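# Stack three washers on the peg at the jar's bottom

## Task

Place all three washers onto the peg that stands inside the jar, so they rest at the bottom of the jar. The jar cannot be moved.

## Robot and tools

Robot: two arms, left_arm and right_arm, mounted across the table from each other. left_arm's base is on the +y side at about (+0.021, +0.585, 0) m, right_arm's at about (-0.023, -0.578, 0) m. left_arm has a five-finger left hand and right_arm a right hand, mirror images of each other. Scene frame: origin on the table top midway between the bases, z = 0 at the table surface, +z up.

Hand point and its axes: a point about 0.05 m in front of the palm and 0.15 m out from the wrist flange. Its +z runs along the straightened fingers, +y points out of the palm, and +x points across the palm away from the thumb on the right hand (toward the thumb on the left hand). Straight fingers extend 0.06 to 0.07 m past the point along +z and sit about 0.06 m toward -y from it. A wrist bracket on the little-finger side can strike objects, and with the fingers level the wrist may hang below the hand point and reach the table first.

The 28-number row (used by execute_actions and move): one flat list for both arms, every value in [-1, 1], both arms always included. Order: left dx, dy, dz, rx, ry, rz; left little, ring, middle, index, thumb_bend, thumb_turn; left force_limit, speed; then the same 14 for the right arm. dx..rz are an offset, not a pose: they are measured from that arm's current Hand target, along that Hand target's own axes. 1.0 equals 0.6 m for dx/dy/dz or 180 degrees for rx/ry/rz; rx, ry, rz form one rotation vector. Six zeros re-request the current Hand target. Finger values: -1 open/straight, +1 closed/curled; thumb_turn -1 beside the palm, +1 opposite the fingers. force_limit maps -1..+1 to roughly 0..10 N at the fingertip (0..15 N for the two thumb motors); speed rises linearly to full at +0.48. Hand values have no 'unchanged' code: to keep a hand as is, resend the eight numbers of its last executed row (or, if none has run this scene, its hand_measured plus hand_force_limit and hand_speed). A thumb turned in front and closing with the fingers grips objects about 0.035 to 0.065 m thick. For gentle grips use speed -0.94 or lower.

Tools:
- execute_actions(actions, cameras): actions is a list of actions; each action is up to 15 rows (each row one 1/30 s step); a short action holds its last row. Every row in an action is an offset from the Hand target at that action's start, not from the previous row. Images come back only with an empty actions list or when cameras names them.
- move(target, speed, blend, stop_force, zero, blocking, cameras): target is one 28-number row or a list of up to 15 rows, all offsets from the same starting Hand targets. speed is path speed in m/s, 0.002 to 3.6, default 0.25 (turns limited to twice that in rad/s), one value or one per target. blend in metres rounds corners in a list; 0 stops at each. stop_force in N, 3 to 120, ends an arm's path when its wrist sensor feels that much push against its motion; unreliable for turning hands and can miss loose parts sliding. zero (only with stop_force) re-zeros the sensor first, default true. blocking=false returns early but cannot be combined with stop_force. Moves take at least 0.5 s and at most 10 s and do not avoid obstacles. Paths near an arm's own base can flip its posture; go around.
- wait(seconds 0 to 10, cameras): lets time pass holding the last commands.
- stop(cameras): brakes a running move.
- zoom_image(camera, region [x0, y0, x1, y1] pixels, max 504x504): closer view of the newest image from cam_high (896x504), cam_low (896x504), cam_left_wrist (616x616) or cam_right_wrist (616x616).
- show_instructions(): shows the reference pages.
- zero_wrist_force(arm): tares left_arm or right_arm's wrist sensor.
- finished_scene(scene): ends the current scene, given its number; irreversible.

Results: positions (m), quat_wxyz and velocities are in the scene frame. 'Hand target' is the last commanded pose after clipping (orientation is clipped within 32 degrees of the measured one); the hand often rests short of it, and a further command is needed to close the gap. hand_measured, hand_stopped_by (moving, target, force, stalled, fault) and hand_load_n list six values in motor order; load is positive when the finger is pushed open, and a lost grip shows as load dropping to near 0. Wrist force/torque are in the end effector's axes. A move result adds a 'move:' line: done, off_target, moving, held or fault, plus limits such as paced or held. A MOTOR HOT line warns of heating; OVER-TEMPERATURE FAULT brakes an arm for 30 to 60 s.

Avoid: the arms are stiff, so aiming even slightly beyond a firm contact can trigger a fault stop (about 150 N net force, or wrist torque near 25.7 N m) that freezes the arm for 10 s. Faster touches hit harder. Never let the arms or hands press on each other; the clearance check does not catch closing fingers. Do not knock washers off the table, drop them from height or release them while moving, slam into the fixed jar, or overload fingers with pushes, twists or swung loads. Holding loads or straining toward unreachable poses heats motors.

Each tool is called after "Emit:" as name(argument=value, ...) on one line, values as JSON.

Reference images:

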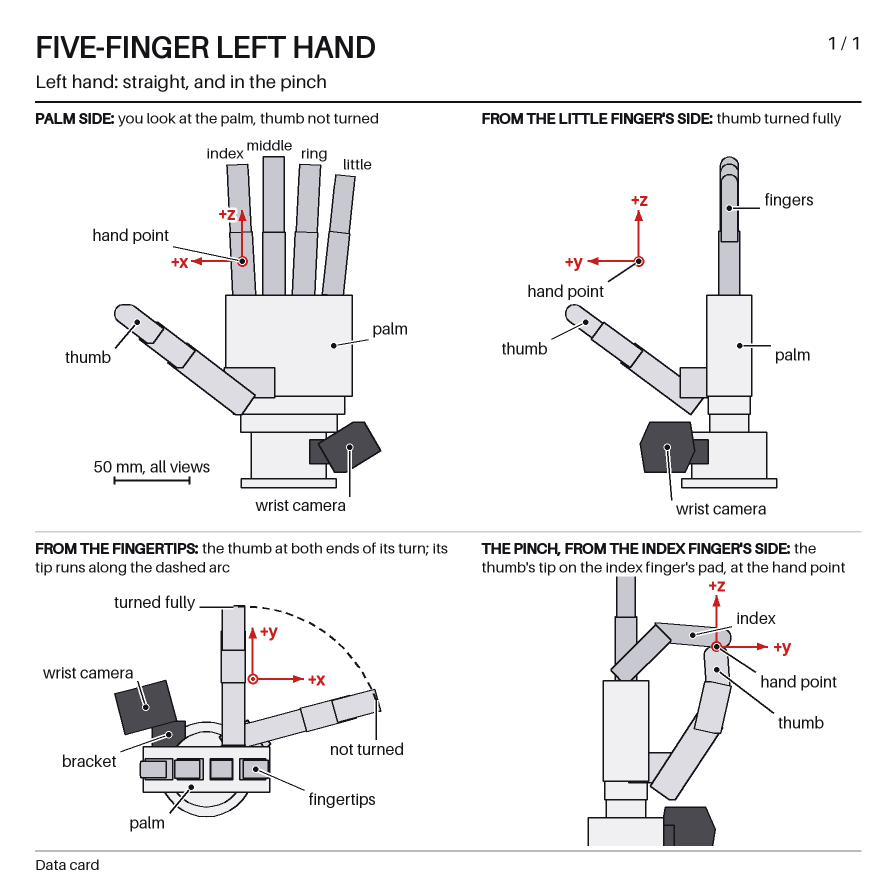

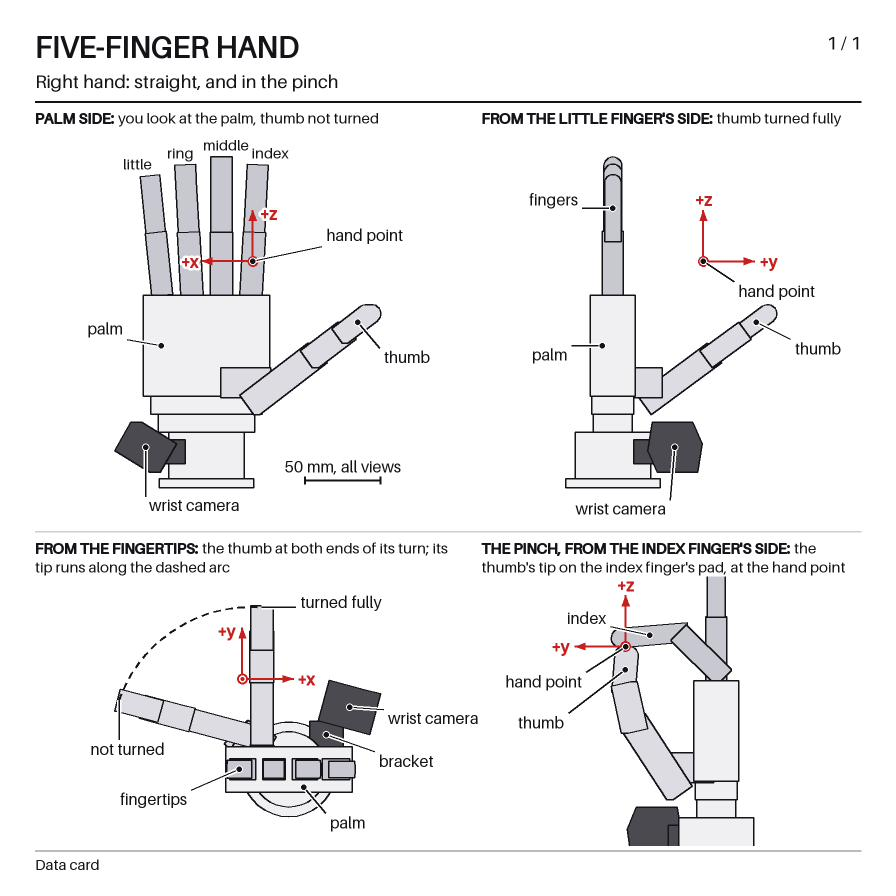

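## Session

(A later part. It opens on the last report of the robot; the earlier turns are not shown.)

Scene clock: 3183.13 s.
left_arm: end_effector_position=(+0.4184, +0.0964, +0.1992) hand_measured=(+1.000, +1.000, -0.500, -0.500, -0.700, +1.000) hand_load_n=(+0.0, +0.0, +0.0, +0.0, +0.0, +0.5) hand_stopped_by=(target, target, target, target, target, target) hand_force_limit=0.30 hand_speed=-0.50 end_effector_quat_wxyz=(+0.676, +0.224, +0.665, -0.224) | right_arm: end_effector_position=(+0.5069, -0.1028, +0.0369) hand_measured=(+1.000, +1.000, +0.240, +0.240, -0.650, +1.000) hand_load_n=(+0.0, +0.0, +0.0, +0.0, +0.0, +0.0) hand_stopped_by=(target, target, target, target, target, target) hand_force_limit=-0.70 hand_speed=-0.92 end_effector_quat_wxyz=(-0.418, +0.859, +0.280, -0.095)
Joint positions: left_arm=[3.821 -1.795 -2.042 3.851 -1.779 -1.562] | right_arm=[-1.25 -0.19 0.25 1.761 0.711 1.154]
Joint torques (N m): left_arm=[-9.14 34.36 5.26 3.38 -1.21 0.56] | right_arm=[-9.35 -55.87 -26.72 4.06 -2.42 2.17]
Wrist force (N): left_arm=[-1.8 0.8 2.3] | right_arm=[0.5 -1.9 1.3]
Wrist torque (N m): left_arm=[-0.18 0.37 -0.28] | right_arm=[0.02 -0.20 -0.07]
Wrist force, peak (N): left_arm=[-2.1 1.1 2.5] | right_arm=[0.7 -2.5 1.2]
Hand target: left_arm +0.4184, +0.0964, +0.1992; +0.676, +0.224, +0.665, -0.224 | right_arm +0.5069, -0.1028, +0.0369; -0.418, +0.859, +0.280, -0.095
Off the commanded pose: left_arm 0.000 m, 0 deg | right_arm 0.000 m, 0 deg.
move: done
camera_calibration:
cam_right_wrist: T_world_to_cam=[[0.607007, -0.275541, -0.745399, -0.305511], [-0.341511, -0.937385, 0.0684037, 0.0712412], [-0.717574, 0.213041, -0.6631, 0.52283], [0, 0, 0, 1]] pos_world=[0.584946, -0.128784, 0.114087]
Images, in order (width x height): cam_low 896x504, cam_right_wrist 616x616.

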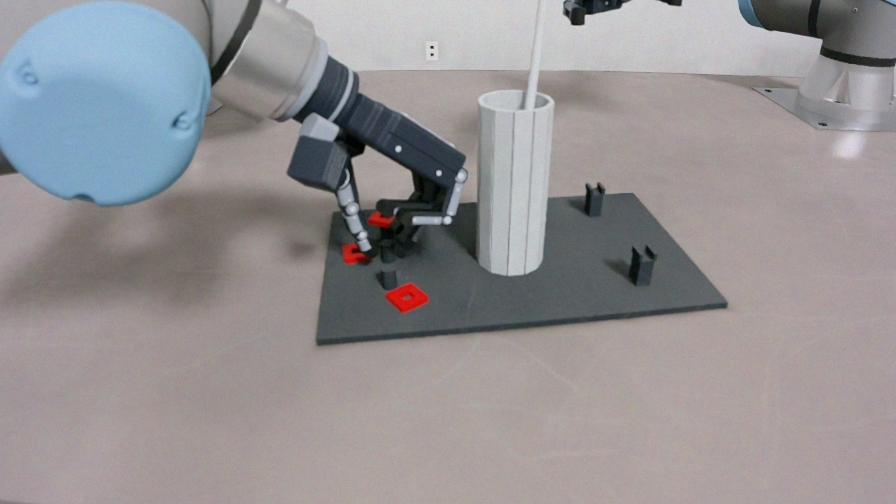

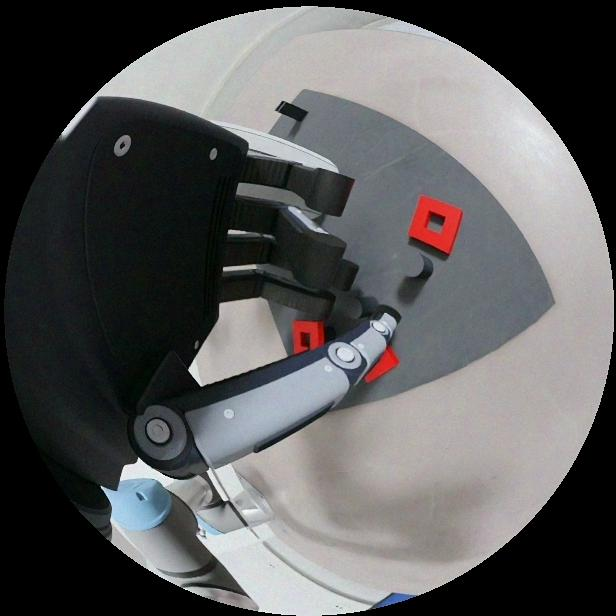

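Emit:
move(target=[0,0,0,0,0,0,1,1,-0.5,-0.5,-0.7,1,0.3,-0.5,0.0095,-0.103,-0.0843,0,0,0,1,1,0.24,0.24,-0.65,1,-0.7,-0.92], speed=0.1, cameras=["cam_right_wrist","cam_low"])

Emit:
zoom_image(camera="cam_right_wrist", region=[300, 200, 500, 400])

Emit:
zoom_image(camera="cam_low", region=[310, 190, 450, 330])

Scene clock: 3338.47 s.
left_arm: end_effector_position=(+0.4184, +0.0964, +0.1992) hand_measured=(+1.000, +1.000, -0.500, -0.500, -0.700, +1.000) hand_load_n=(+0.0, +0.0, +0.0, +0.0, +0.0, +0.0) hand_stopped_by=(target, target, target, target, target, target) hand_force_limit=0.30 hand_speed=-0.50 end_effector_quat_wxyz=(+0.676, +0.224, +0.665, -0.224) | right_arm: end_effector_position=(+0.5061, -0.1033, +0.1167) hand_measured=(+1.000, +1.000, +0.240, +0.240, -0.650, +1.000) hand_load_n=(+0.0, +0.0, +0.0, -0.5, +0.0, +0.0) hand_stopped_by=(target, target, target, target, target, target) hand_force_limit=-0.70 hand_speed=-0.92 end_effector_quat_wxyz=(-0.420, +0.859, +0.279, -0.090)
Joint positions: left_arm=[3.821 -1.795 -2.042 3.851 -1.779 -1.562] | right_arm=[-1.252 -0.186 0.035 1.96 0.706 1.158]
Joint torques (N m): left_arm=[-9.42 33.99 5.25 3.33 -1.18 0.74] | right_arm=[-0.66 -55.99 -26.44 2.19 -0.56 -1.07]
Wrist force (N): left_arm=[-2.0 0.6 2.0] | right_arm=[0.9 -2.4 0.8]
Wrist torque (N m): left_arm=[-0.18 0.39 -0.28] | right_arm=[-0.03 -0.22 -0.19]
Wrist force, peak (N): left_arm=[-2.1 1.2 2.2] | right_arm=[0.4 -2.8 1.0]
Hand target: left_arm +0.4184, +0.0964, +0.1992; +0.676, +0.224, +0.665, -0.224 | right_arm +0.5069, -0.1028, +0.1169; -0.418, +0.859, +0.280, -0.095
Off the commanded pose: left_arm 0.000 m, 0 deg | right_arm 0.001 m, 1 deg.
elbow stopped short (right arm): the move would have taken joint 3 (elbow) straighter than the controller allows.
move: done
camera_calibration:
cam_right_wrist: T_world_to_cam=[[0.60974, -0.274131, -0.743686, -0.247047], [-0.34758, -0.935732, 0.0599444, 0.0692959], [-0.712324, 0.22194, -0.665836, 0.573939], [0, 0, 0, 1]] pos_world=[0.583551, -0.130261, 0.19427]
Images, in order (width x height): cam_low 896x504, cam_right_wrist 616x616.

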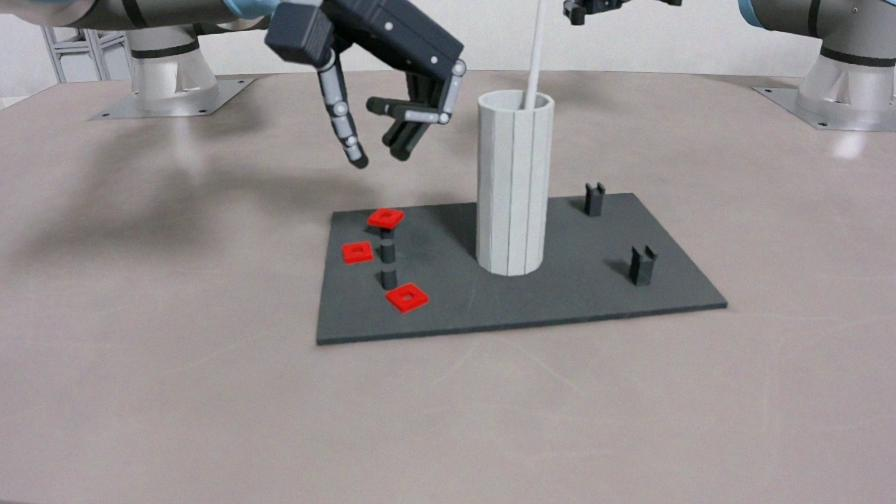

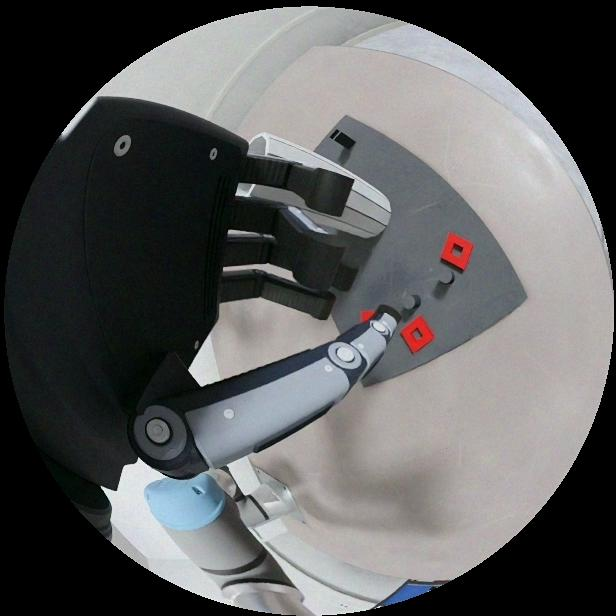

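Scaled by 2.520 from the camera's 616x616 image, which has a finer 880x880 frame.

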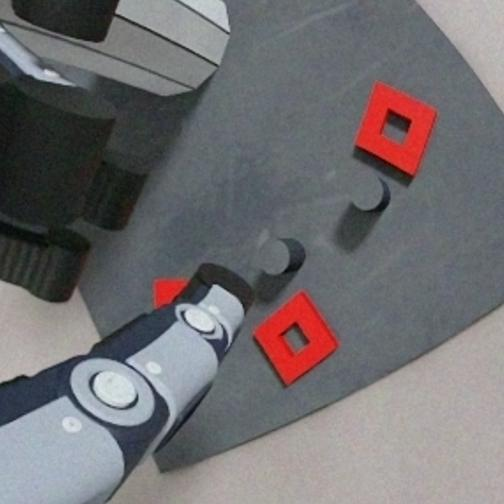

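Scaled by 3.600.

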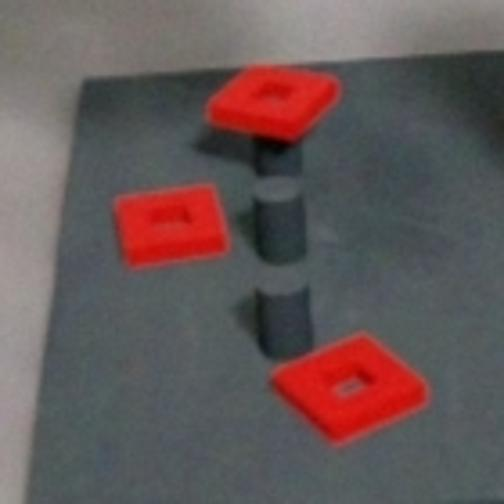

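Emit:
move(target=[0,0,0,0,0,0,1,1,-0.5,-0.5,-0.7,1,0.3,-0.5,-0.1162,0.1093,-0.1020,-0.0231,0.4371,0.3834,1,1,0.19,0.19,-0.62,1,-0.7,-0.8], speed=0.2, cameras=["cam_right_wrist","cam_low"])

Scene clock: 3457.50 s.
left_arm: end_effector_position=(+0.4184, +0.0964, +0.1992) hand_measured=(+1.000, +1.000, -0.500, -0.500, -0.700, +1.000) hand_load_n=(+0.0, +0.0, +0.0, +0.0, +0.0, +0.5) hand_stopped_by=(target, target, target, target, target, target) hand_force_limit=0.30 hand_speed=-0.50 end_effector_quat_wxyz=(+0.676, +0.224, +0.665, -0.224) | right_arm: end_effector_position=(+0.4999, -0.2148, +0.1001) hand_measured=(+1.000, +1.000, +0.190, +0.190, -0.620, +1.000) hand_load_n=(+0.0, +0.0, +0.0, +0.0, +0.0, +0.0) hand_stopped_by=(target, target, target, target, target, target) hand_force_limit=-0.70 hand_speed=-0.80 end_effector_quat_wxyz=(+0.345, -0.740, +0.523, -0.244)
Joint positions: left_arm=[3.821 -1.795 -2.042 3.851 -1.779 -1.562] | right_arm=[-1.231 -1.153 1.595 0.257 1.576 3.146]
Joint torques (N m): left_arm=[-9.38 33.74 5.51 3.26 -1.15 0.75] | right_arm=[-8.76 -29.72 -27.28 1.86 0.04 -1.27]
Wrist force (N): left_arm=[-1.8 0.6 1.9] | right_arm=[0.6 -1.6 1.4]
Wrist torque (N m): left_arm=[-0.19 0.38 -0.27] | right_arm=[0.03 -0.22 -0.08]
Wrist force, peak (N): left_arm=[-2.1 1.1 2.3] | right_arm=[0.8 -2.8 1.1]
Hand target: left_arm +0.4184, +0.0964, +0.1992; +0.676, +0.224, +0.665, -0.224 | right_arm +0.5000, -0.2149, +0.1001; -0.345, +0.740, -0.523, +0.244
Off the commanded pose: left_arm 0.000 m, 0 deg | right_arm 0.000 m, 0 deg.
move: done
camera_calibration:
cam_right_wrist: T_world_to_cam=[[-0.446332, -0.469617, -0.761739, 0.201588], [-0.816919, 0.561298, 0.13262, 0.512814], [0.365282, 0.681472, -0.634165, 0.140012], [0, 0, 0, 1]] pos_world=[0.457759, -0.288586, 0.174339]
Images, in order (width x height): cam_low 896x504, cam_right_wrist 616x616.

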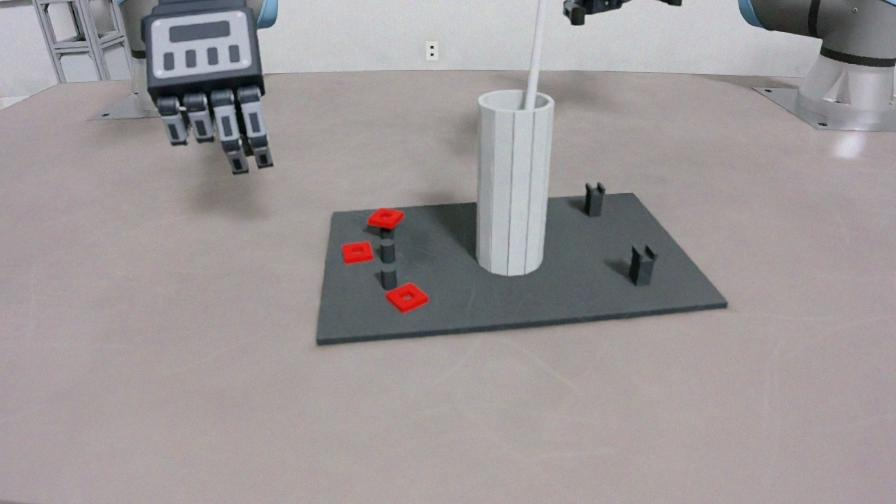

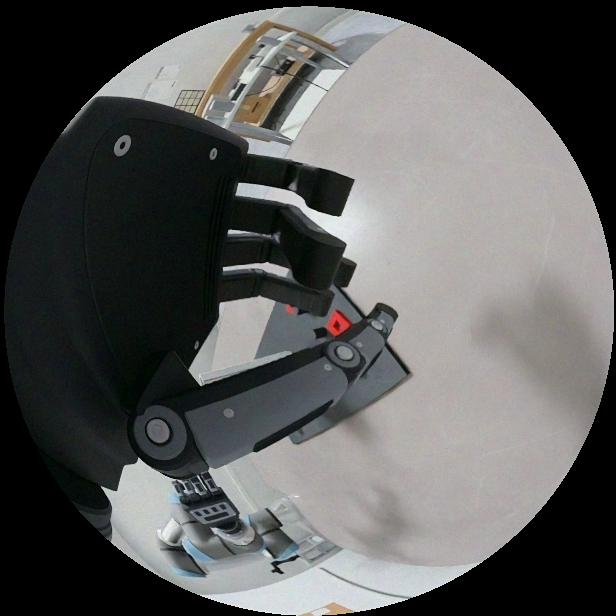

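Emit:
move(target=[0,0,0,0,0,0,1,1,-0.5,-0.5,-0.7,1,0.3,-0.5,0,0.083,0.0696,0,0,0,1,1,0.19,0.19,-0.62,1,-0.7,-0.8], speed=0.06, stop_force=8)

Emit:
move(target=[0,0,0,0,0,0,1,1,-0.5,-0.5,-0.7,1,0.3,-0.5,0,0.0511,0.0428,0,0,0,1,1,0.19,0.19,-0.62,1,-0.7,-0.8], speed=0.01, stop_force=3, cameras=["cam_right_wrist","cam_low"])

Scene clock: 3468.63 s.
left_arm: end_effector_position=(+0.4184, +0.0964, +0.1992) hand_measured=(+1.000, +1.000, -0.500, -0.500, -0.700, +1.000) hand_load_n=(+0.0, +0.0, +0.0, +0.0, +0.0, +0.0) hand_stopped_by=(target, target, target, target, target, target) hand_force_limit=0.30 hand_speed=-0.50 end_effector_quat_wxyz=(+0.676, +0.224, +0.665, -0.224) | right_arm: end_effector_position=(+0.5000, -0.2149, +0.0351) hand_measured=(+1.000, +1.000, +0.190, +0.190, -0.620, +1.000) hand_load_n=(+0.0, +0.0, +0.0, +0.0, +0.0, +0.0) hand_stopped_by=(target, target, target, target, target, target) hand_force_limit=-0.70 hand_speed=-0.80 end_effector_quat_wxyz=(+0.345, -0.740, +0.523, -0.244)
Joint positions: left_arm=[3.821 -1.795 -2.042 3.851 -1.779 -1.562] | right_arm=[-1.231 -1.078 1.668 0.108 1.576 3.146]
Joint torques (N m): left_arm=[-8.89 33.93 4.72 3.33 -1.04 0.66] | right_arm=[6.34 -46.64 -25.48 0.12 1.14 2.2]
Wrist force (N): left_arm=[-1.5 0.9 1.9] | right_arm=[0.8 -1.9 0.7]
Wrist torque (N m): left_arm=[-0.13 0.31 -0.25] | right_arm=[0.06 -0.25 -0.05]
Wrist force, peak (N): left_arm=[-2.1 1.3 2.0] | right_arm=[0.5 -2.3 1.0]
Hand target: left_arm +0.4184, +0.0964, +0.1992; +0.676, +0.224, +0.665, -0.224 | right_arm +0.5000, -0.2149, +0.0351; -0.345, +0.740, -0.523, +0.244
Off the commanded pose: left_arm 0.000 m, 0 deg | right_arm 0.000 m, 0 deg.
move: done

Scene clock: 3471.50 s.
left_arm: end_effector_position=(+0.4184, +0.0964, +0.1992) hand_measured=(+1.000, +1.000, -0.500, -0.500, -0.700, +1.000) hand_load_n=(+0.0, +0.0, +0.0, +0.0, +0.0, +0.0) hand_stopped_by=(target, target, target, target, target, target) hand_force_limit=0.30 hand_speed=-0.50 end_effector_quat_wxyz=(+0.676, +0.224, +0.665, -0.224) | right_arm: end_effector_position=(+0.5000, -0.2149, +0.0173) hand_measured=(+1.000, +1.000, +0.190, +0.190, -0.620, +1.000) hand_load_n=(+0.0, +0.0, -1.5, +0.0, +0.0, +0.0) hand_stopped_by=(target, target, target, target, target, target) hand_force_limit=-0.70 hand_speed=-0.80 end_effector_quat_wxyz=(+0.345, -0.740, +0.523, -0.244)
Joint positions: left_arm=[3.821 -1.795 -2.042 3.851 -1.779 -1.562] | right_arm=[-1.231 -1.054 1.684 0.068 1.576 3.146]
Joint torques (N m): left_arm=[-9.22 33.8 5.36 3.39 -1.07 0.55] | right_arm=[5.88 -43.73 -22.6 2.13 1.37 2.02]
Wrist force (N): left_arm=[-1.7 0.9 1.9] | right_arm=[0.4 -5.8 -0.7]
Wrist torque (N m): left_arm=[-0.13 0.37 -0.28] | right_arm=[0.01 -0.17 -0.15]
Wrist force, peak (N): left_arm=[-1.9 1.1 2.3] | right_arm=[1.2 -12.0 -4.1]
Hand target: left_arm +0.4184, +0.0964, +0.1992; +0.676, +0.224, +0.665, -0.224 | right_arm +0.5000, -0.2149, +0.0173; -0.345, +0.740, -0.523, +0.244 (not the last commanded pose)
Off the commanded pose: left_arm 0.000 m, 0 deg | right_arm 0.022 m, 0 deg.
move: contact (right_arm)
camera_calibration:
cam_right_wrist: T_world_to_cam=[[-0.446405, -0.469529, -0.761752, 0.138576], [-0.816791, 0.561498, 0.132563, 0.5238], [0.36548, 0.681368, -0.634162, 0.0873821], [0, 0, 0, 1]] pos_world=[0.45776, -0.288587, 0.0915386]
Images, in order (width x height): cam_low 896x504, cam_right_wrist 616x616.

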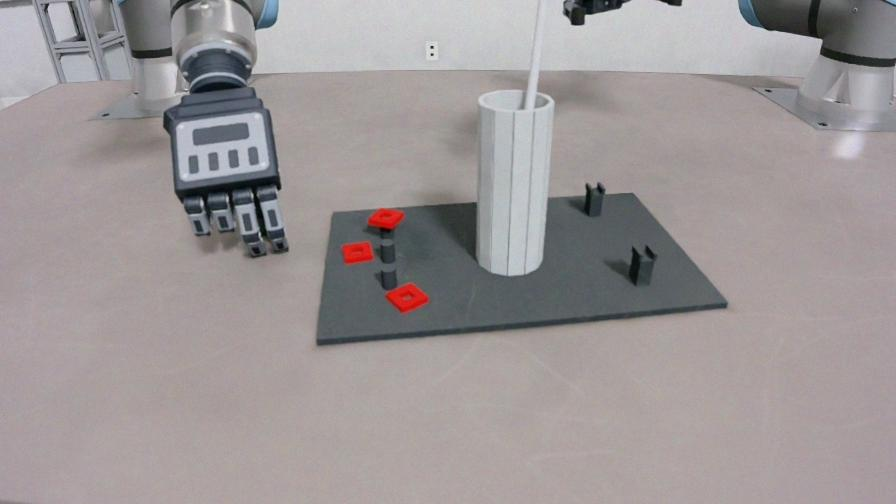

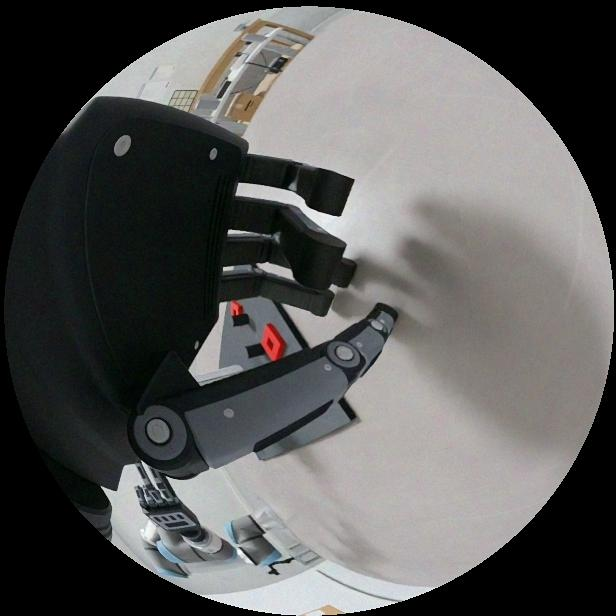

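Emit:
move(target=[0,0,0,0,0,0,1,1,-0.5,-0.5,-0.7,1,0.3,-0.5,0,-0.0128,-0.0107,0,0,0,1,1,0.19,0.19,-0.62,1,-0.7,-0.5], speed=0.05)

Emit:
move(target=[0,0,0,0,0,0,1,1,-0.5,-0.5,-0.7,1,0.3,-0.5,0,0.0005,0,0,0,0,1,1,0.9,0.19,-0.62,1,-0.7,-0.3], speed=0.05)

Emit:
move(target=[0,0,0,0,0,0,1,1,-0.5,-0.5,-0.7,1,0.3,-0.5,0,0.0383,0.0321,0,0,0,1,1,0.9,0.19,-0.62,1,-0.7,-0.3], speed=0.01, stop_force=3, cameras=["cam_right_wrist"])

Scene clock: 3488.17 s.
left_arm: end_effector_position=(+0.4184, +0.0964, +0.1992) hand_measured=(+1.000, +1.000, -0.500, -0.500, -0.700, +1.000) hand_load_n=(+0.0, -0.5, +0.0, +0.0, +0.0, +0.0) hand_stopped_by=(target, target, target, target, target, target) hand_force_limit=0.30 hand_speed=-0.50 end_effector_quat_wxyz=(+0.676, +0.224, +0.665, -0.224) | right_arm: end_effector_position=(+0.5000, -0.2149, +0.0275) hand_measured=(+1.000, +1.000, +0.190, +0.190, -0.620, +1.000) hand_load_n=(+0.0, +0.0, +0.0, +0.0, +0.0, +0.0) hand_stopped_by=(target, target, target, target, target, target) hand_force_limit=-0.70 hand_speed=-0.50 end_effector_quat_wxyz=(+0.345, -0.740, +0.523, -0.244)
Joint positions: left_arm=[3.821 -1.795 -2.042 3.851 -1.779 -1.562] | right_arm=[-1.231 -1.067 1.675 0.09 1.576 3.146]
Joint torques (N m): left_arm=[-9.51 34.03 5.75 3.35 -1.07 0.56] | right_arm=[4.3 -32.33 -15.44 -1.22 0.67 2.09]
Wrist force (N): left_arm=[-1.9 0.8 2.1] | right_arm=[0.6 -1.9 1.1]
Wrist torque (N m): left_arm=[-0.16 0.36 -0.28] | right_arm=[0.03 -0.22 -0.06]
Wrist force, peak (N): left_arm=[-2.1 0.8 2.2] | right_arm=[1.2 -7.3 -1.8]
Hand target: left_arm +0.4184, +0.0964, +0.1992; +0.676, +0.224, +0.665, -0.224 | right_arm +0.5000, -0.2149, +0.0273; -0.345, +0.740, -0.523, +0.244
Off the commanded pose: left_arm 0.000 m, 0 deg | right_arm 0.000 m, 0 deg.
move: done

Scene clock: 3488.87 s.
left_arm: end_effector_position=(+0.4184, +0.0964, +0.1992) hand_measured=(+1.000, +1.000, -0.500, -0.500, -0.700, +1.000) hand_load_n=(-0.5, +0.0, +0.0, +0.0, +0.0, +0.0) hand_stopped_by=(target, target, target, target, target, target) hand_force_limit=0.30 hand_speed=-0.50 end_effector_quat_wxyz=(+0.676, +0.224, +0.665, -0.224) | right_arm: end_effector_position=(+0.4998, -0.2150, +0.0271) hand_measured=(+1.000, +1.000, +0.900, +0.190, -0.620, +1.000) hand_load_n=(+0.0, +0.0, +0.0, +0.0, +0.0, +0.0) hand_stopped_by=(target, target, target, target, target, target) hand_force_limit=-0.70 hand_speed=-0.30 end_effector_quat_wxyz=(+0.345, -0.740, +0.523, -0.244)
Joint positions: left_arm=[3.821 -1.795 -2.042 3.851 -1.779 -1.562] | right_arm=[-1.231 -1.067 1.676 0.089 1.576 3.146]
Joint torques (N m): left_arm=[-9.42 33.92 4.81 3.38 -1.02 0.66] | right_arm=[3.23 -30.73 -6.58 -1.19 0.68 1.79]
Wrist force (N): left_arm=[-2.0 1.0 2.2] | right_arm=[0.7 -1.7 1.2]
Wrist torque (N m): left_arm=[-0.14 0.39 -0.28] | right_arm=[0.06 -0.24 -0.04]
Wrist force, peak (N): left_arm=[-2.0 0.8 2.3] | right_arm=[0.6 -2.1 1.2]
Hand target: left_arm +0.4184, +0.0964, +0.1992; +0.676, +0.224, +0.665, -0.224 | right_arm +0.4998, -0.2150, +0.0271; -0.345, +0.740, -0.523, +0.244
Off the commanded pose: left_arm 0.000 m, 0 deg | right_arm 0.000 m, 0 deg.
move: done

Scene clock: 3491.13 s.
left_arm: end_effector_position=(+0.4184, +0.0964, +0.1992) hand_measured=(+1.000, +1.000, -0.500, -0.500, -0.700, +1.000) hand_load_n=(+0.0, +0.0, +0.0, +0.0, +0.0, +0.0) hand_stopped_by=(target, target, target, target, target, target) hand_force_limit=0.30 hand_speed=-0.50 end_effector_quat_wxyz=(+0.676, +0.224, +0.665, -0.224) | right_arm: end_effector_position=(+0.4998, -0.2150, +0.0153) hand_measured=(+1.000, +1.000, +0.900, +0.190, -0.620, +1.000) hand_load_n=(+0.0, +0.0, +0.0, +0.0, +0.0, +0.0) hand_stopped_by=(target, target, target, target, target, target) hand_force_limit=-0.70 hand_speed=-0.30 end_effector_quat_wxyz=(+0.345, -0.740, +0.523, -0.244)
Joint positions: left_arm=[3.821 -1.795 -2.042 3.851 -1.779 -1.562] | right_arm=[-1.231 -1.051 1.686 0.063 1.576 3.146]
Joint torques (N m): left_arm=[-8.89 34.48 5.35 3.4 -1.15 0.69] | right_arm=[3.26 -45.27 -24.27 1.71 0.62 1.46]
Wrist force (N): left_arm=[-2.0 1.0 2.4] | right_arm=[0.5 -4.6 -1.8]
Wrist torque (N m): left_arm=[-0.14 0.40 -0.29] | right_arm=[-0.17 -0.19 -0.09]
Wrist force, peak (N): left_arm=[-2.0 1.0 2.4] | right_arm=[0.7 -9.9 -7.9]
Hand target: left_arm +0.4184, +0.0964, +0.1992; +0.676, +0.224, +0.665, -0.224 | right_arm +0.4998, -0.2150, +0.0153; -0.345, +0.740, -0.523, +0.244 (not the last commanded pose)
Off the commanded pose: left_arm 0.000 m, 0 deg | right_arm 0.018 m, 0 deg.
move: contact (right_arm)
camera_calibration:
cam_right_wrist: T_world_to_cam=[[-0.446389, -0.469498, -0.76178, 0.136921], [-0.816761, 0.561554, 0.132511, 0.523965], [0.365567, 0.681343, -0.634139, 0.0862059], [0, 0, 0, 1]] pos_world=[0.45756, -0.288687, 0.0895386]
Images, in order (width x height): cam_right_wrist 616x616.

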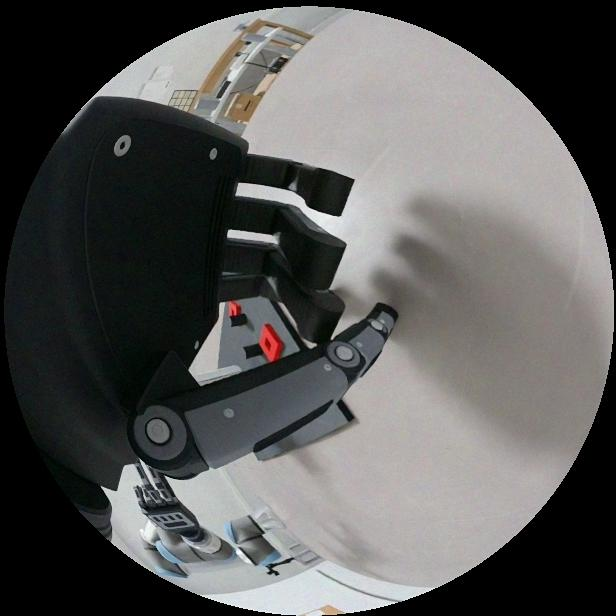

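Emit:
move(target=[0,0,0,0,0,0,1,1,-0.5,-0.5,-0.7,1,0.3,-0.5,0,-0.0128,-0.0107,0,0,0,1,1,0.9,0.19,-0.62,1,-0.7,-0.3], speed=0.05)

Emit:
move(target=[0,0,0,0,0,0,1,1,-0.5,-0.5,-0.7,1,0.3,-0.5,0,0.0005,0,0,0,0,1,1,0.9,0.19,-0.62,-0.3,-0.7,-0.3], speed=0.05)

Emit:
move(target=[0,0,0,0,0,0,1,1,-0.5,-0.5,-0.7,1,0.3,-0.5,0,0.0383,0.0321,0,0,0,1,1,0.9,0.19,-0.62,-0.3,-0.7,-0.3], speed=0.01, stop_force=3, cameras=["cam_right_wrist"])

Scene clock: 3511.13 s.
left_arm: end_effector_position=(+0.4184, +0.0964, +0.1992) hand_measured=(+1.000, +1.000, -0.500, -0.500, -0.700, +1.000) hand_load_n=(+0.0, +0.0, +0.0, +0.0, +0.0, +0.0) hand_stopped_by=(target, target, target, target, target, target) hand_force_limit=0.30 hand_speed=-0.50 end_effector_quat_wxyz=(+0.676, +0.224, +0.665, -0.224) | right_arm: end_effector_position=(+0.4999, -0.2149, +0.0255) hand_measured=(+1.000, +1.000, +0.900, +0.190, -0.620, +1.000) hand_load_n=(+0.0, +0.0, +0.0, +0.0, +0.0, +0.0) hand_stopped_by=(target, target, target, target, target, target) hand_force_limit=-0.70 hand_speed=-0.30 end_effector_quat_wxyz=(+0.345, -0.740, +0.523, -0.244)
Joint positions: left_arm=[3.821 -1.795 -2.042 3.851 -1.779 -1.562] | right_arm=[-1.231 -1.065 1.678 0.085 1.576 3.146]
Joint torques (N m): left_arm=[-9.21 33.73 5.07 3.28 -1.06 0.62] | right_arm=[1.07 -32.43 -14.49 -1.1 0.51 1.39]
Wrist force (N): left_arm=[-2.1 0.9 2.0] | right_arm=[0.5 -1.7 0.8]
Wrist torque (N m): left_arm=[-0.14 0.43 -0.30] | right_arm=[0.06 -0.21 -0.06]
Wrist force, peak (N): left_arm=[-2.0 0.7 2.5] | right_arm=[0.7 -4.9 -2.4]
Hand target: left_arm +0.4184, +0.0964, +0.1992; +0.676, +0.224, +0.665, -0.224 | right_arm +0.4998, -0.2150, +0.0253; -0.345, +0.740, -0.523, +0.244
Off the commanded pose: left_arm 0.000 m, 0 deg | right_arm 0.000 m, 0 deg.
move: done

Scene clock: 3512.37 s.
left_arm: end_effector_position=(+0.4184, +0.0964, +0.1992) hand_measured=(+1.000, +1.000, -0.500, -0.500, -0.700, +1.000) hand_load_n=(+0.0, +0.0, +0.0, +0.0, +0.0, +0.0) hand_stopped_by=(target, target, target, target, target, target) hand_force_limit=0.30 hand_speed=-0.50 end_effector_quat_wxyz=(+0.676, +0.224, +0.665, -0.224) | right_arm: end_effector_position=(+0.4996, -0.2150, +0.0251) hand_measured=(+1.000, +1.000, +0.900, +0.190, -0.620, -0.300) hand_load_n=(+0.0, +0.0, +0.0, +0.5, +0.0, +0.0) hand_stopped_by=(target, target, target, target, target, target) hand_force_limit=-0.70 hand_speed=-0.30 end_effector_quat_wxyz=(+0.345, -0.740, +0.523, -0.244)
Joint positions: left_arm=[3.821 -1.795 -2.042 3.851 -1.779 -1.562] | right_arm=[-1.231 -1.065 1.679 0.084 1.576 3.146]
Joint torques (N m): left_arm=[-9.18 33.41 5.11 3.37 -0.92 0.63] | right_arm=[0.25 -31.15 -8.6 -0.68 -0.05 1.15]
Wrist force (N): left_arm=[-1.8 0.6 2.1] | right_arm=[0.3 -1.9 0.9]
Wrist torque (N m): left_arm=[-0.19 0.36 -0.27] | right_arm=[0.04 -0.17 -0.08]
Wrist force, peak (N): left_arm=[-1.8 1.1 2.3] | right_arm=[0.8 -2.1 1.0]
Hand target: left_arm +0.4184, +0.0964, +0.1992; +0.676, +0.224, +0.665, -0.224 | right_arm +0.4996, -0.2150, +0.0251; -0.345, +0.740, -0.523, +0.244
Off the commanded pose: left_arm 0.000 m, 0 deg | right_arm 0.000 m, 0 deg.
move: done

Scene clock: 3514.57 s.
left_arm: end_effector_position=(+0.4184, +0.0964, +0.1992) hand_measured=(+1.000, +1.000, -0.500, -0.500, -0.700, +1.000) hand_load_n=(+0.0, +0.0, +0.0, +0.0, +0.0, +0.0) hand_stopped_by=(target, target, target, target, target, target) hand_force_limit=0.30 hand_speed=-0.50 end_effector_quat_wxyz=(+0.676, +0.224, +0.665, -0.224) | right_arm: end_effector_position=(+0.4997, -0.2150, +0.0137) hand_measured=(+1.000, +1.000, +0.900, +0.190, -0.620, -0.300) hand_load_n=(+0.0, +0.0, +0.0, -1.5, +0.0, +0.0) hand_stopped_by=(target, target, target, target, target, target) hand_force_limit=-0.70 hand_speed=-0.30 end_effector_quat_wxyz=(+0.345, -0.740, +0.523, -0.244)
Joint positions: left_arm=[3.821 -1.795 -2.042 3.851 -1.779 -1.562] | right_arm=[-1.231 -1.049 1.688 0.059 1.576 3.146]
Joint torques (N m): left_arm=[-8.44 33.69 5.45 3.35 -0.98 0.58] | right_arm=[1.01 -44.42 -23.96 2.01 0.18 1.06]
Wrist force (N): left_arm=[-2.1 0.8 1.9] | right_arm=[0.6 -6.7 -1.7]
Wrist torque (N m): left_arm=[-0.14 0.40 -0.29] | right_arm=[-0.01 -0.18 -0.09]
Wrist force, peak (N): left_arm=[-2.2 0.9 2.1] | right_arm=[0.5 -10.6 -3.7]
Hand target: left_arm +0.4184, +0.0964, +0.1992; +0.676, +0.224, +0.665, -0.224 | right_arm +0.4997, -0.2150, +0.0137; -0.345, +0.740, -0.523, +0.244 (not the last commanded pose)
Off the commanded pose: left_arm 0.000 m, 0 deg | right_arm 0.019 m, 0 deg.
move: contact (right_arm)
camera_calibration:
cam_right_wrist: T_world_to_cam=[[-0.446352, -0.469523, -0.761786, 0.135587], [-0.81678, 0.561533, 0.132477, 0.524158], [0.365567, 0.681343, -0.634139, 0.0852957], [0, 0, 0, 1]] pos_world=[0.45746, -0.288787, 0.0879385]
Images, in order (width x height): cam_right_wrist 616x616.

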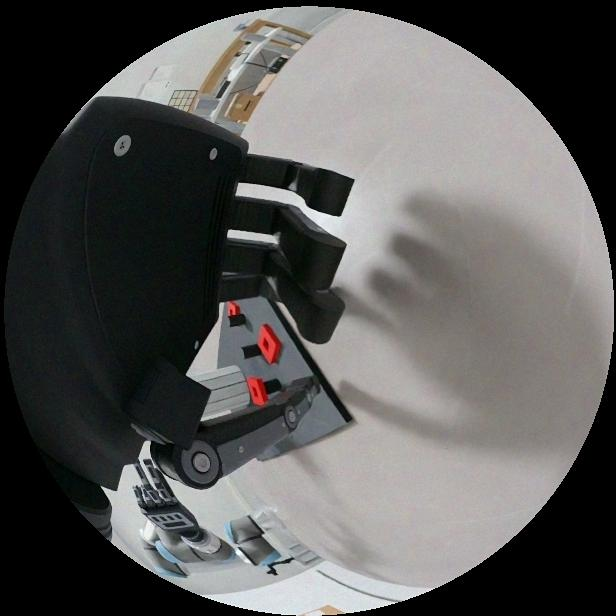

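Emit:
move(target=[0,0,0,0,0,0,1,1,-0.5,-0.5,-0.7,1,0.3,-0.5,0,-0.0166,-0.0139,0.0033,0.0095,-0.0673,1,1,0.9,0.19,-0.62,-0.3,-0.7,-0.3], speed=0.08)

Emit:
move(target=[0,0,0,0,0,0,1,1,-0.5,-0.5,-0.7,1,0.3,-0.5,0,0.0005,0,0,0,0,1,1,0.19,0.19,-0.62,-0.3,-0.7,-0.3], speed=0.05)

Emit:
move(target=[0,0,0,0,0,0,1,1,-0.5,-0.5,-0.7,1,0.3,-0.5,-0.006,0.0377,0.0316,0,0,0,1,1,0.19,0.19,-0.62,-0.3,-0.7,-0.3], speed=0.01, stop_force=3, cameras=["cam_right_wrist"])

Scene clock: 3599.37 s.
left_arm: end_effector_position=(+0.4184, +0.0964, +0.1992) hand_measured=(+1.000, +1.000, -0.500, -0.500, -0.700, +1.000) hand_load_n=(+0.0, +0.0, +0.0, +0.0, +0.0, +0.5) hand_stopped_by=(target, target, target, target, target, target) hand_force_limit=0.30 hand_speed=-0.50 end_effector_quat_wxyz=(+0.676, +0.224, +0.665, -0.224) | right_arm: end_effector_position=(+0.4997, -0.2149, +0.0268) hand_measured=(+1.000, +1.000, +0.900, +0.190, -0.620, -0.300) hand_load_n=(+0.0, +0.5, +0.5, +0.0, +0.0, +0.0) hand_stopped_by=(target, target, target, target, target, target) hand_force_limit=-0.70 hand_speed=-0.30 end_effector_quat_wxyz=(+0.314, -0.786, +0.446, -0.293)
Joint positions: left_arm=[3.821 -1.795 -2.042 3.851 -1.779 -1.562] | right_arm=[-1.187 -1.06 1.656 0.09 1.639 2.962]
Joint torques (N m): left_arm=[-8.78 33.71 5.15 3.29 -1.07 0.59] | right_arm=[-11.08 -41.21 -12.57 -0.29 -1.67 2.86]
Wrist force (N): left_arm=[-1.9 0.8 1.8] | right_arm=[0.8 -1.8 1.1]
Wrist torque (N m): left_arm=[-0.14 0.39 -0.29] | right_arm=[0.06 -0.19 -0.14]
Wrist force, peak (N): left_arm=[-1.9 0.7 2.5] | right_arm=[1.0 -6.6 -1.8]
Hand target: left_arm +0.4184, +0.0964, +0.1992; +0.676, +0.224, +0.665, -0.224 | right_arm +0.4997, -0.2150, +0.0267; -0.314, +0.786, -0.446, +0.292
Off the commanded pose: left_arm 0.000 m, 0 deg | right_arm 0.000 m, 0 deg.
move: done

Scene clock: 3600.07 s.
left_arm: end_effector_position=(+0.4184, +0.0964, +0.1992) hand_measured=(+1.000, +1.000, -0.500, -0.500, -0.700, +1.000) hand_load_n=(+0.0, +0.0, +0.0, +0.0, +0.0, +0.0) hand_stopped_by=(target, target, target, target, target, target) hand_force_limit=0.30 hand_speed=-0.50 end_effector_quat_wxyz=(+0.676, +0.224, +0.665, -0.224) | right_arm: end_effector_position=(+0.4995, -0.2151, +0.0264) hand_measured=(+1.000, +1.000, +0.190, +0.190, -0.620, -0.300) hand_load_n=(+0.0, +0.0, +0.0, +0.0, +0.0, +0.0) hand_stopped_by=(target, target, target, target, target, target) hand_force_limit=-0.70 hand_speed=-0.30 end_effector_quat_wxyz=(+0.314, -0.786, +0.446, -0.292)
Joint positions: left_arm=[3.821 -1.795 -2.042 3.851 -1.779 -1.562] | right_arm=[-1.187 -1.06 1.657 0.089 1.639 2.963]
Joint torques (N m): left_arm=[-9.29 33.46 5.51 3.34 -0.98 0.65] | right_arm=[-9.06 -44.02 -7.03 -1.4 -1.4 0.37]
Wrist force (N): left_arm=[-1.8 0.9 1.9] | right_arm=[0.8 -1.5 1.4]
Wrist torque (N m): left_arm=[-0.13 0.38 -0.28] | right_arm=[0.07 -0.20 -0.13]
Wrist force, peak (N): left_arm=[-1.9 0.8 2.2] | right_arm=[1.3 -2.0 1.3]
Hand target: left_arm +0.4184, +0.0964, +0.1992; +0.676, +0.224, +0.665, -0.224 | right_arm +0.4995, -0.2151, +0.0265; -0.314, +0.786, -0.446, +0.292
Off the commanded pose: left_arm 0.000 m, 0 deg | right_arm 0.000 m, 0 deg.
move: done

Scene clock: 3602.33 s.
left_arm: end_effector_position=(+0.4184, +0.0964, +0.1992) hand_measured=(+1.000, +1.000, -0.500, -0.500, -0.700, +1.000) hand_load_n=(+0.0, +0.0, +0.0, +0.0, +0.0, +0.0) hand_stopped_by=(target, target, target, target, target, target) hand_force_limit=0.30 hand_speed=-0.50 end_effector_quat_wxyz=(+0.676, +0.224, +0.665, -0.224) | right_arm: end_effector_position=(+0.4998, -0.2158, +0.0144) hand_measured=(+1.000, +1.000, +0.190, +0.190, -0.620, -0.300) hand_load_n=(+0.0, +0.0, -1.0, -1.0, +0.0, +0.0) hand_stopped_by=(target, target, target, target, target, target) hand_force_limit=-0.70 hand_speed=-0.30 end_effector_quat_wxyz=(+0.314, -0.786, +0.446, -0.292)
Joint positions: left_arm=[3.821 -1.795 -2.042 3.851 -1.779 -1.562] | right_arm=[-1.189 -1.044 1.668 0.062 1.637 2.962]
Joint torques (N m): left_arm=[-8.63 33.73 5.47 3.37 -0.98 0.62] | right_arm=[4.35 -46.46 -24.84 1.66 0.71 -0.78]
Wrist force (N): left_arm=[-1.7 0.9 1.7] | right_arm=[1.2 -4.2 -0.6]
Wrist torque (N m): left_arm=[-0.12 0.35 -0.27] | right_arm=[0.01 -0.23 -0.09]
Wrist force, peak (N): left_arm=[-2.0 0.9 2.2] | right_arm=[1.8 -8.1 -3.3]
Hand target: left_arm +0.4184, +0.0964, +0.1992; +0.676, +0.224, +0.665, -0.224 | right_arm +0.4998, -0.2158, +0.0144; -0.314, +0.786, -0.446, +0.292 (not the last commanded pose)
Off the commanded pose: left_arm 0.000 m, 0 deg | right_arm 0.018 m, 0 deg.
move: contact (right_arm)
camera_calibration:
cam_right_wrist: T_world_to_cam=[[-0.332137, -0.636076, -0.696486, 0.0418558], [-0.879741, 0.475232, -0.0144849, 0.539569], [0.340206, 0.607916, -0.717424, 0.0843003], [0, 0, 0, 1]] pos_world=[0.459904, -0.281045, 0.0974467]
Images, in order (width x height): cam_right_wrist 616x616.

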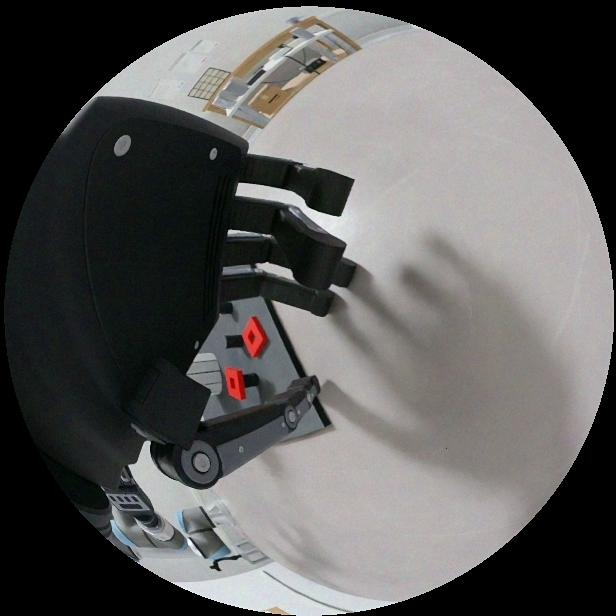

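Emit:
move(target=[0,0,0,0,0,0,1,1,-0.5,-0.5,-0.7,1,0.3,-0.5,0.003,-0.0151,-0.0126,0,0,0,1,1,0.19,0.19,-0.62,-0.3,-0.7,-0.3], speed=0.05)

Emit:
move(target=[0,0,0,0,0,0,1,1,-0.5,-0.5,-0.7,1,0.3,-0.5,0,0.0005,0,0,0,0,1,1,0.9,0.9,-0.62,0.88,-0.7,-0.3], speed=0.05)

Emit:
move(target=[0,0,0,0,0,0,1,1,-0.5,-0.5,-0.7,1,0.3,-0.5,-0.006,0.0377,0.0316,0,0,0,1,1,0.9,0.9,-0.62,0.88,-0.7,-0.3], speed=0.01, stop_force=3, cameras=["cam_right_wrist"])

Scene clock: 3613.70 s.
left_arm: end_effector_position=(+0.4184, +0.0964, +0.1992) hand_measured=(+1.000, +1.000, -0.500, -0.500, -0.700, +1.000) hand_load_n=(+0.0, +0.0, +0.0, +0.0, +0.0, +0.0) hand_stopped_by=(target, target, target, target, target, target) hand_force_limit=0.30 hand_speed=-0.50 end_effector_quat_wxyz=(+0.676, +0.224, +0.665, -0.224) | right_arm: end_effector_position=(+0.4998, -0.2154, +0.0265) hand_measured=(+1.000, +1.000, +0.190, +0.190, -0.620, -0.300) hand_load_n=(+0.0, +0.0, +0.0, +0.0, +0.0, +0.0) hand_stopped_by=(target, target, target, target, target, target) hand_force_limit=-0.70 hand_speed=-0.30 end_effector_quat_wxyz=(+0.314, -0.786, +0.446, -0.292) end_effector_velocity=(+0.001, -0.001, -0.001) end_effector_angular_velocity=(+0.000, -0.002, -0.002)
Joint positions: left_arm=[3.821 -1.795 -2.042 3.851 -1.779 -1.562] | right_arm=[-1.188 -1.06 1.657 0.089 1.638 2.962]
Joint velocities: left_arm=[within noise] | right_arm=[-0.001 0.001 0.002 -0.005 0.001 0.001]
Joint torques (N m): left_arm=[-9.19 33.52 5.75 3.36 -1.05 0.7] | right_arm=[5.69 -31.48 -13.15 -1.4 1.3 2.62]
Wrist force (N): left_arm=[-1.9 1.0 2.2] | right_arm=[1.2 -1.8 1.1]
Wrist torque (N m): left_arm=[-0.13 0.38 -0.28] | right_arm=[0.07 -0.25 -0.08]
Wrist force, peak (N): left_arm=[-1.9 1.0 2.2] | right_arm=[1.7 -5.3 -1.3]
Hand target: left_arm +0.4184, +0.0964, +0.1992; +0.676, +0.224, +0.665, -0.224 | right_arm +0.4997, -0.2155, +0.0263; -0.314, +0.786, -0.446, +0.292
Off the commanded pose: left_arm 0.000 m, 0 deg | right_arm 0.000 m, 0 deg.
move: done

Scene clock: 3614.87 s.
left_arm: end_effector_position=(+0.4184, +0.0964, +0.1992) hand_measured=(+1.000, +1.000, -0.500, -0.500, -0.700, +1.000) hand_load_n=(+0.0, +0.0, +0.0, +0.0, +0.0, +0.0) hand_stopped_by=(target, target, target, target, target, target) hand_force_limit=0.30 hand_speed=-0.50 end_effector_quat_wxyz=(+0.676, +0.224, +0.665, -0.224) | right_arm: end_effector_position=(+0.4995, -0.2156, +0.0261) hand_measured=(+1.000, +1.000, +0.900, +0.900, -0.620, +0.880) hand_load_n=(+0.0, +0.0, +0.0, +0.0, +0.0, +0.0) hand_stopped_by=(target, target, target, target, target, target) hand_force_limit=-0.70 hand_speed=-0.30 end_effector_quat_wxyz=(+0.314, -0.786, +0.446, -0.292)
Joint positions: left_arm=[3.821 -1.795 -2.042 3.851 -1.779 -1.562] | right_arm=[-1.188 -1.06 1.658 0.088 1.638 2.962]
Joint torques (N m): left_arm=[-9.1 33.46 5.9 3.33 -0.99 0.65] | right_arm=[-9.7 -36.99 -8.98 -0.8 -0.86 -2]
Wrist force (N): left_arm=[-1.6 0.9 1.9] | right_arm=[0.9 -1.8 1.1]
Wrist torque (N m): left_arm=[-0.13 0.34 -0.26] | right_arm=[0.06 -0.21 -0.08]
Wrist force, peak (N): left_arm=[-2.3 1.1 2.0] | right_arm=[1.1 -2.2 1.2]
Hand target: left_arm +0.4184, +0.0964, +0.1992; +0.676, +0.224, +0.665, -0.224 | right_arm +0.4996, -0.2156, +0.0261; -0.314, +0.786, -0.446, +0.292
Off the commanded pose: left_arm 0.000 m, 0 deg | right_arm 0.000 m, 0 deg.
move: done

Scene clock: 3617.07 s.
left_arm: end_effector_position=(+0.4184, +0.0964, +0.1992) hand_measured=(+1.000, +1.000, -0.500, -0.500, -0.700, +1.000) hand_load_n=(+0.0, +0.0, +0.0, +0.0, +0.0, +0.0) hand_stopped_by=(target, target, target, target, target, target) hand_force_limit=0.30 hand_speed=-0.50 end_effector_quat_wxyz=(+0.676, +0.224, +0.665, -0.224) | right_arm: end_effector_position=(+0.4999, -0.2162, +0.0145) hand_measured=(+1.000, +1.000, +0.900, +0.900, -0.620, +0.880) hand_load_n=(+0.0, +0.0, +0.0, +0.0, +0.0, +0.0) hand_stopped_by=(target, target, target, target, target, target) hand_force_limit=-0.70 hand_speed=-0.30 end_effector_quat_wxyz=(+0.314, -0.786, +0.446, -0.292)
Joint positions: left_arm=[3.821 -1.795 -2.042 3.851 -1.779 -1.562] | right_arm=[-1.189 -1.045 1.669 0.062 1.637 2.961]
Joint torques (N m): left_arm=[-8.9 33.28 5.12 3.33 -0.98 0.65] | right_arm=[3.06 -45.4 -23.87 1.74 0.69 -0.76]
Wrist force (N): left_arm=[-2.0 0.6 2.0] | right_arm=[1.4 -4.4 -2.0]
Wrist torque (N m): left_arm=[-0.17 0.40 -0.28] | right_arm=[-0.10 -0.24 -0.06]
Wrist force, peak (N): left_arm=[-2.1 0.9 2.2] | right_arm=[2.1 -8.1 -5.5]
Hand target: left_arm +0.4184, +0.0964, +0.1992; +0.676, +0.224, +0.665, -0.224 | right_arm +0.4999, -0.2162, +0.0145; -0.314, +0.786, -0.446, +0.292 (not the last commanded pose)
Off the commanded pose: left_arm 0.000 m, 0 deg | right_arm 0.018 m, 0 deg.
move: contact (right_arm)
camera_calibration:
cam_right_wrist: T_world_to_cam=[[-0.332137, -0.636076, -0.696486, 0.0417043], [-0.879741, 0.475232, -0.0144849, 0.539849], [0.340206, 0.607916, -0.717424, 0.0845811], [0, 0, 0, 1]] pos_world=[0.460004, -0.281445, 0.0975467]
Images, in order (width x height): cam_right_wrist 616x616.

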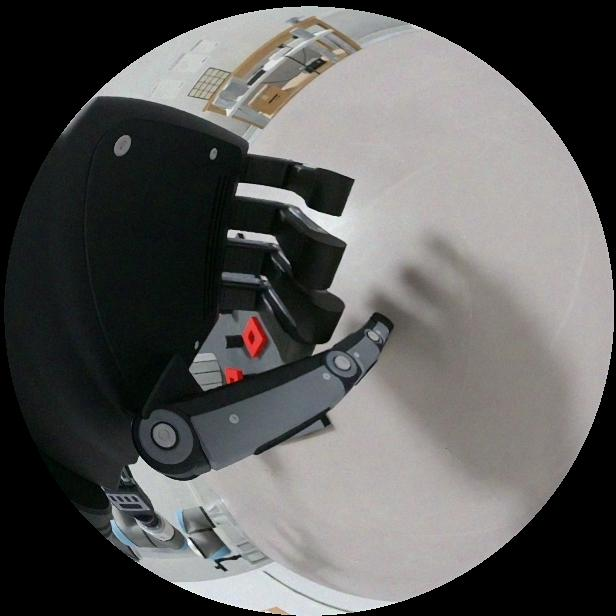

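Emit:
move(target=[[0,0,0,0,0,0,1,1,-0.5,-0.5,-0.7,1,0.3,-0.5,0.0167,-0.0697,-0.0585,0,0,0,1,1,0.19,0.19,-0.74,0.88,-0.7,-0.3],[0,0,0,0,0,0,1,1,-0.5,-0.5,-0.7,1,0.3,-0.5,-0.0974,-0.1587,0.0150,0,0,0,1,1,0.19,0.19,-0.74,0.88,-0.7,-0.3]], speed=0.15, blend=0.02, cameras=["cam_right_wrist","cam_low"])

Emit:
zoom_image(camera="cam_right_wrist", region=[280, 200, 480, 400])

Scene clock: 3663.53 s.
left_arm: end_effector_position=(+0.4184, +0.0964, +0.1992) hand_measured=(+1.000, +1.000, -0.500, -0.500, -0.700, +1.000) hand_load_n=(+0.0, +0.0, +0.0, +0.0, +0.0, +0.0) hand_stopped_by=(target, target, target, target, target, target) hand_force_limit=0.30 hand_speed=-0.50 end_effector_quat_wxyz=(+0.676, +0.224, +0.665, -0.224) | right_arm: end_effector_position=(+0.5304, -0.1238, +0.0701) hand_measured=(+1.000, +1.000, +0.190, +0.190, -0.740, +0.880) hand_load_n=(+0.0, +0.5, +0.0, +0.5, +0.0, +0.0) hand_stopped_by=(target, target, target, target, target, target) hand_force_limit=-0.70 hand_speed=-0.30 end_effector_quat_wxyz=(+0.314, -0.786, +0.446, -0.292)
Joint positions: left_arm=[3.821 -1.795 -2.042 3.851 -1.779 -1.562] | right_arm=[-1.054 -0.927 1.31 0.313 1.741 3.048]
Joint torques (N m): left_arm=[-9.09 33.99 5.21 3.21 -0.88 0.62] | right_arm=[-4.27 -44.04 -23.36 -0.71 -1.18 -2.51]
Wrist force (N): left_arm=[-1.6 0.6 1.8] | right_arm=[1.1 -1.8 0.9]
Wrist torque (N m): left_arm=[-0.17 0.33 -0.26] | right_arm=[0.05 -0.22 -0.15]
Wrist force, peak (N): left_arm=[-1.9 1.1 2.5] | right_arm=[1.6 -5.6 -2.6]
Hand target: left_arm +0.4184, +0.0964, +0.1992; +0.676, +0.224, +0.665, -0.224 | right_arm +0.5305, -0.1238, +0.0701; -0.314, +0.786, -0.446, +0.292
Off the commanded pose: left_arm 0.000 m, 0 deg | right_arm 0.000 m, 0 deg.
move: done
camera_calibration:
cam_right_wrist: T_world_to_cam=[[-0.332148, -0.636096, -0.696462, 0.14926], [-0.879772, 0.475178, -0.0144221, 0.523568], [0.340117, 0.607937, -0.717449, 0.0579017], [0, 0, 0, 1]] pos_world=[0.490504, -0.189045, 0.153047]
Images, in order (width x height): cam_low 896x504, cam_right_wrist 616x616.

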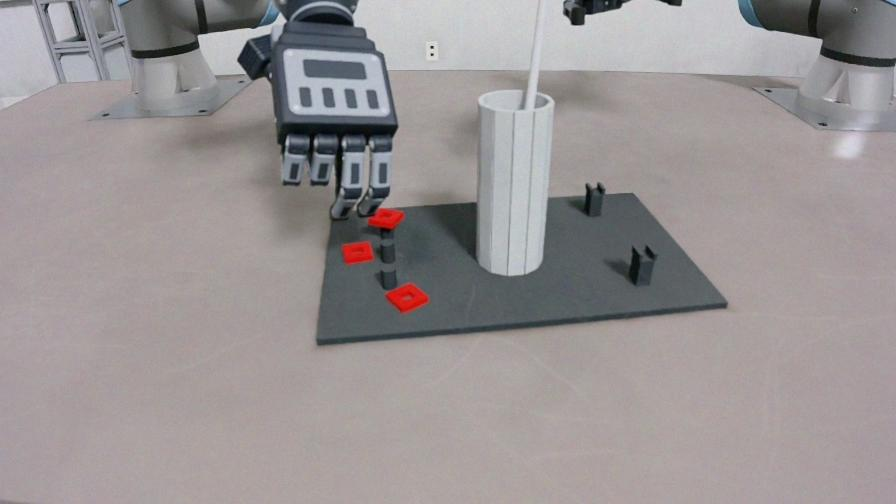

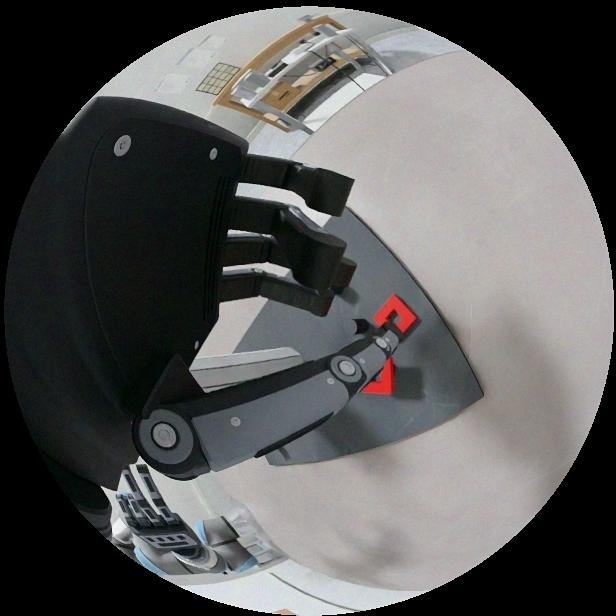

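Scaled by 2.520 from the camera's 616x616 image, which has a finer 880x880 frame.

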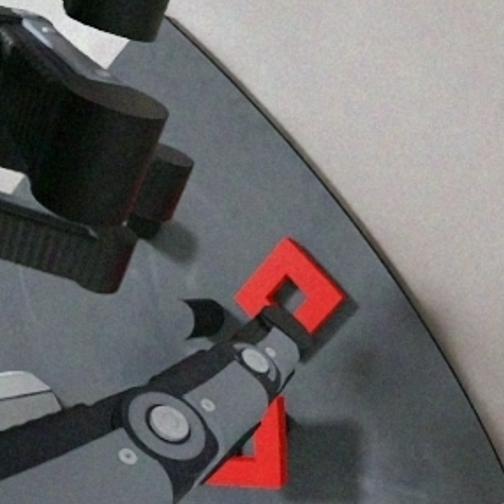

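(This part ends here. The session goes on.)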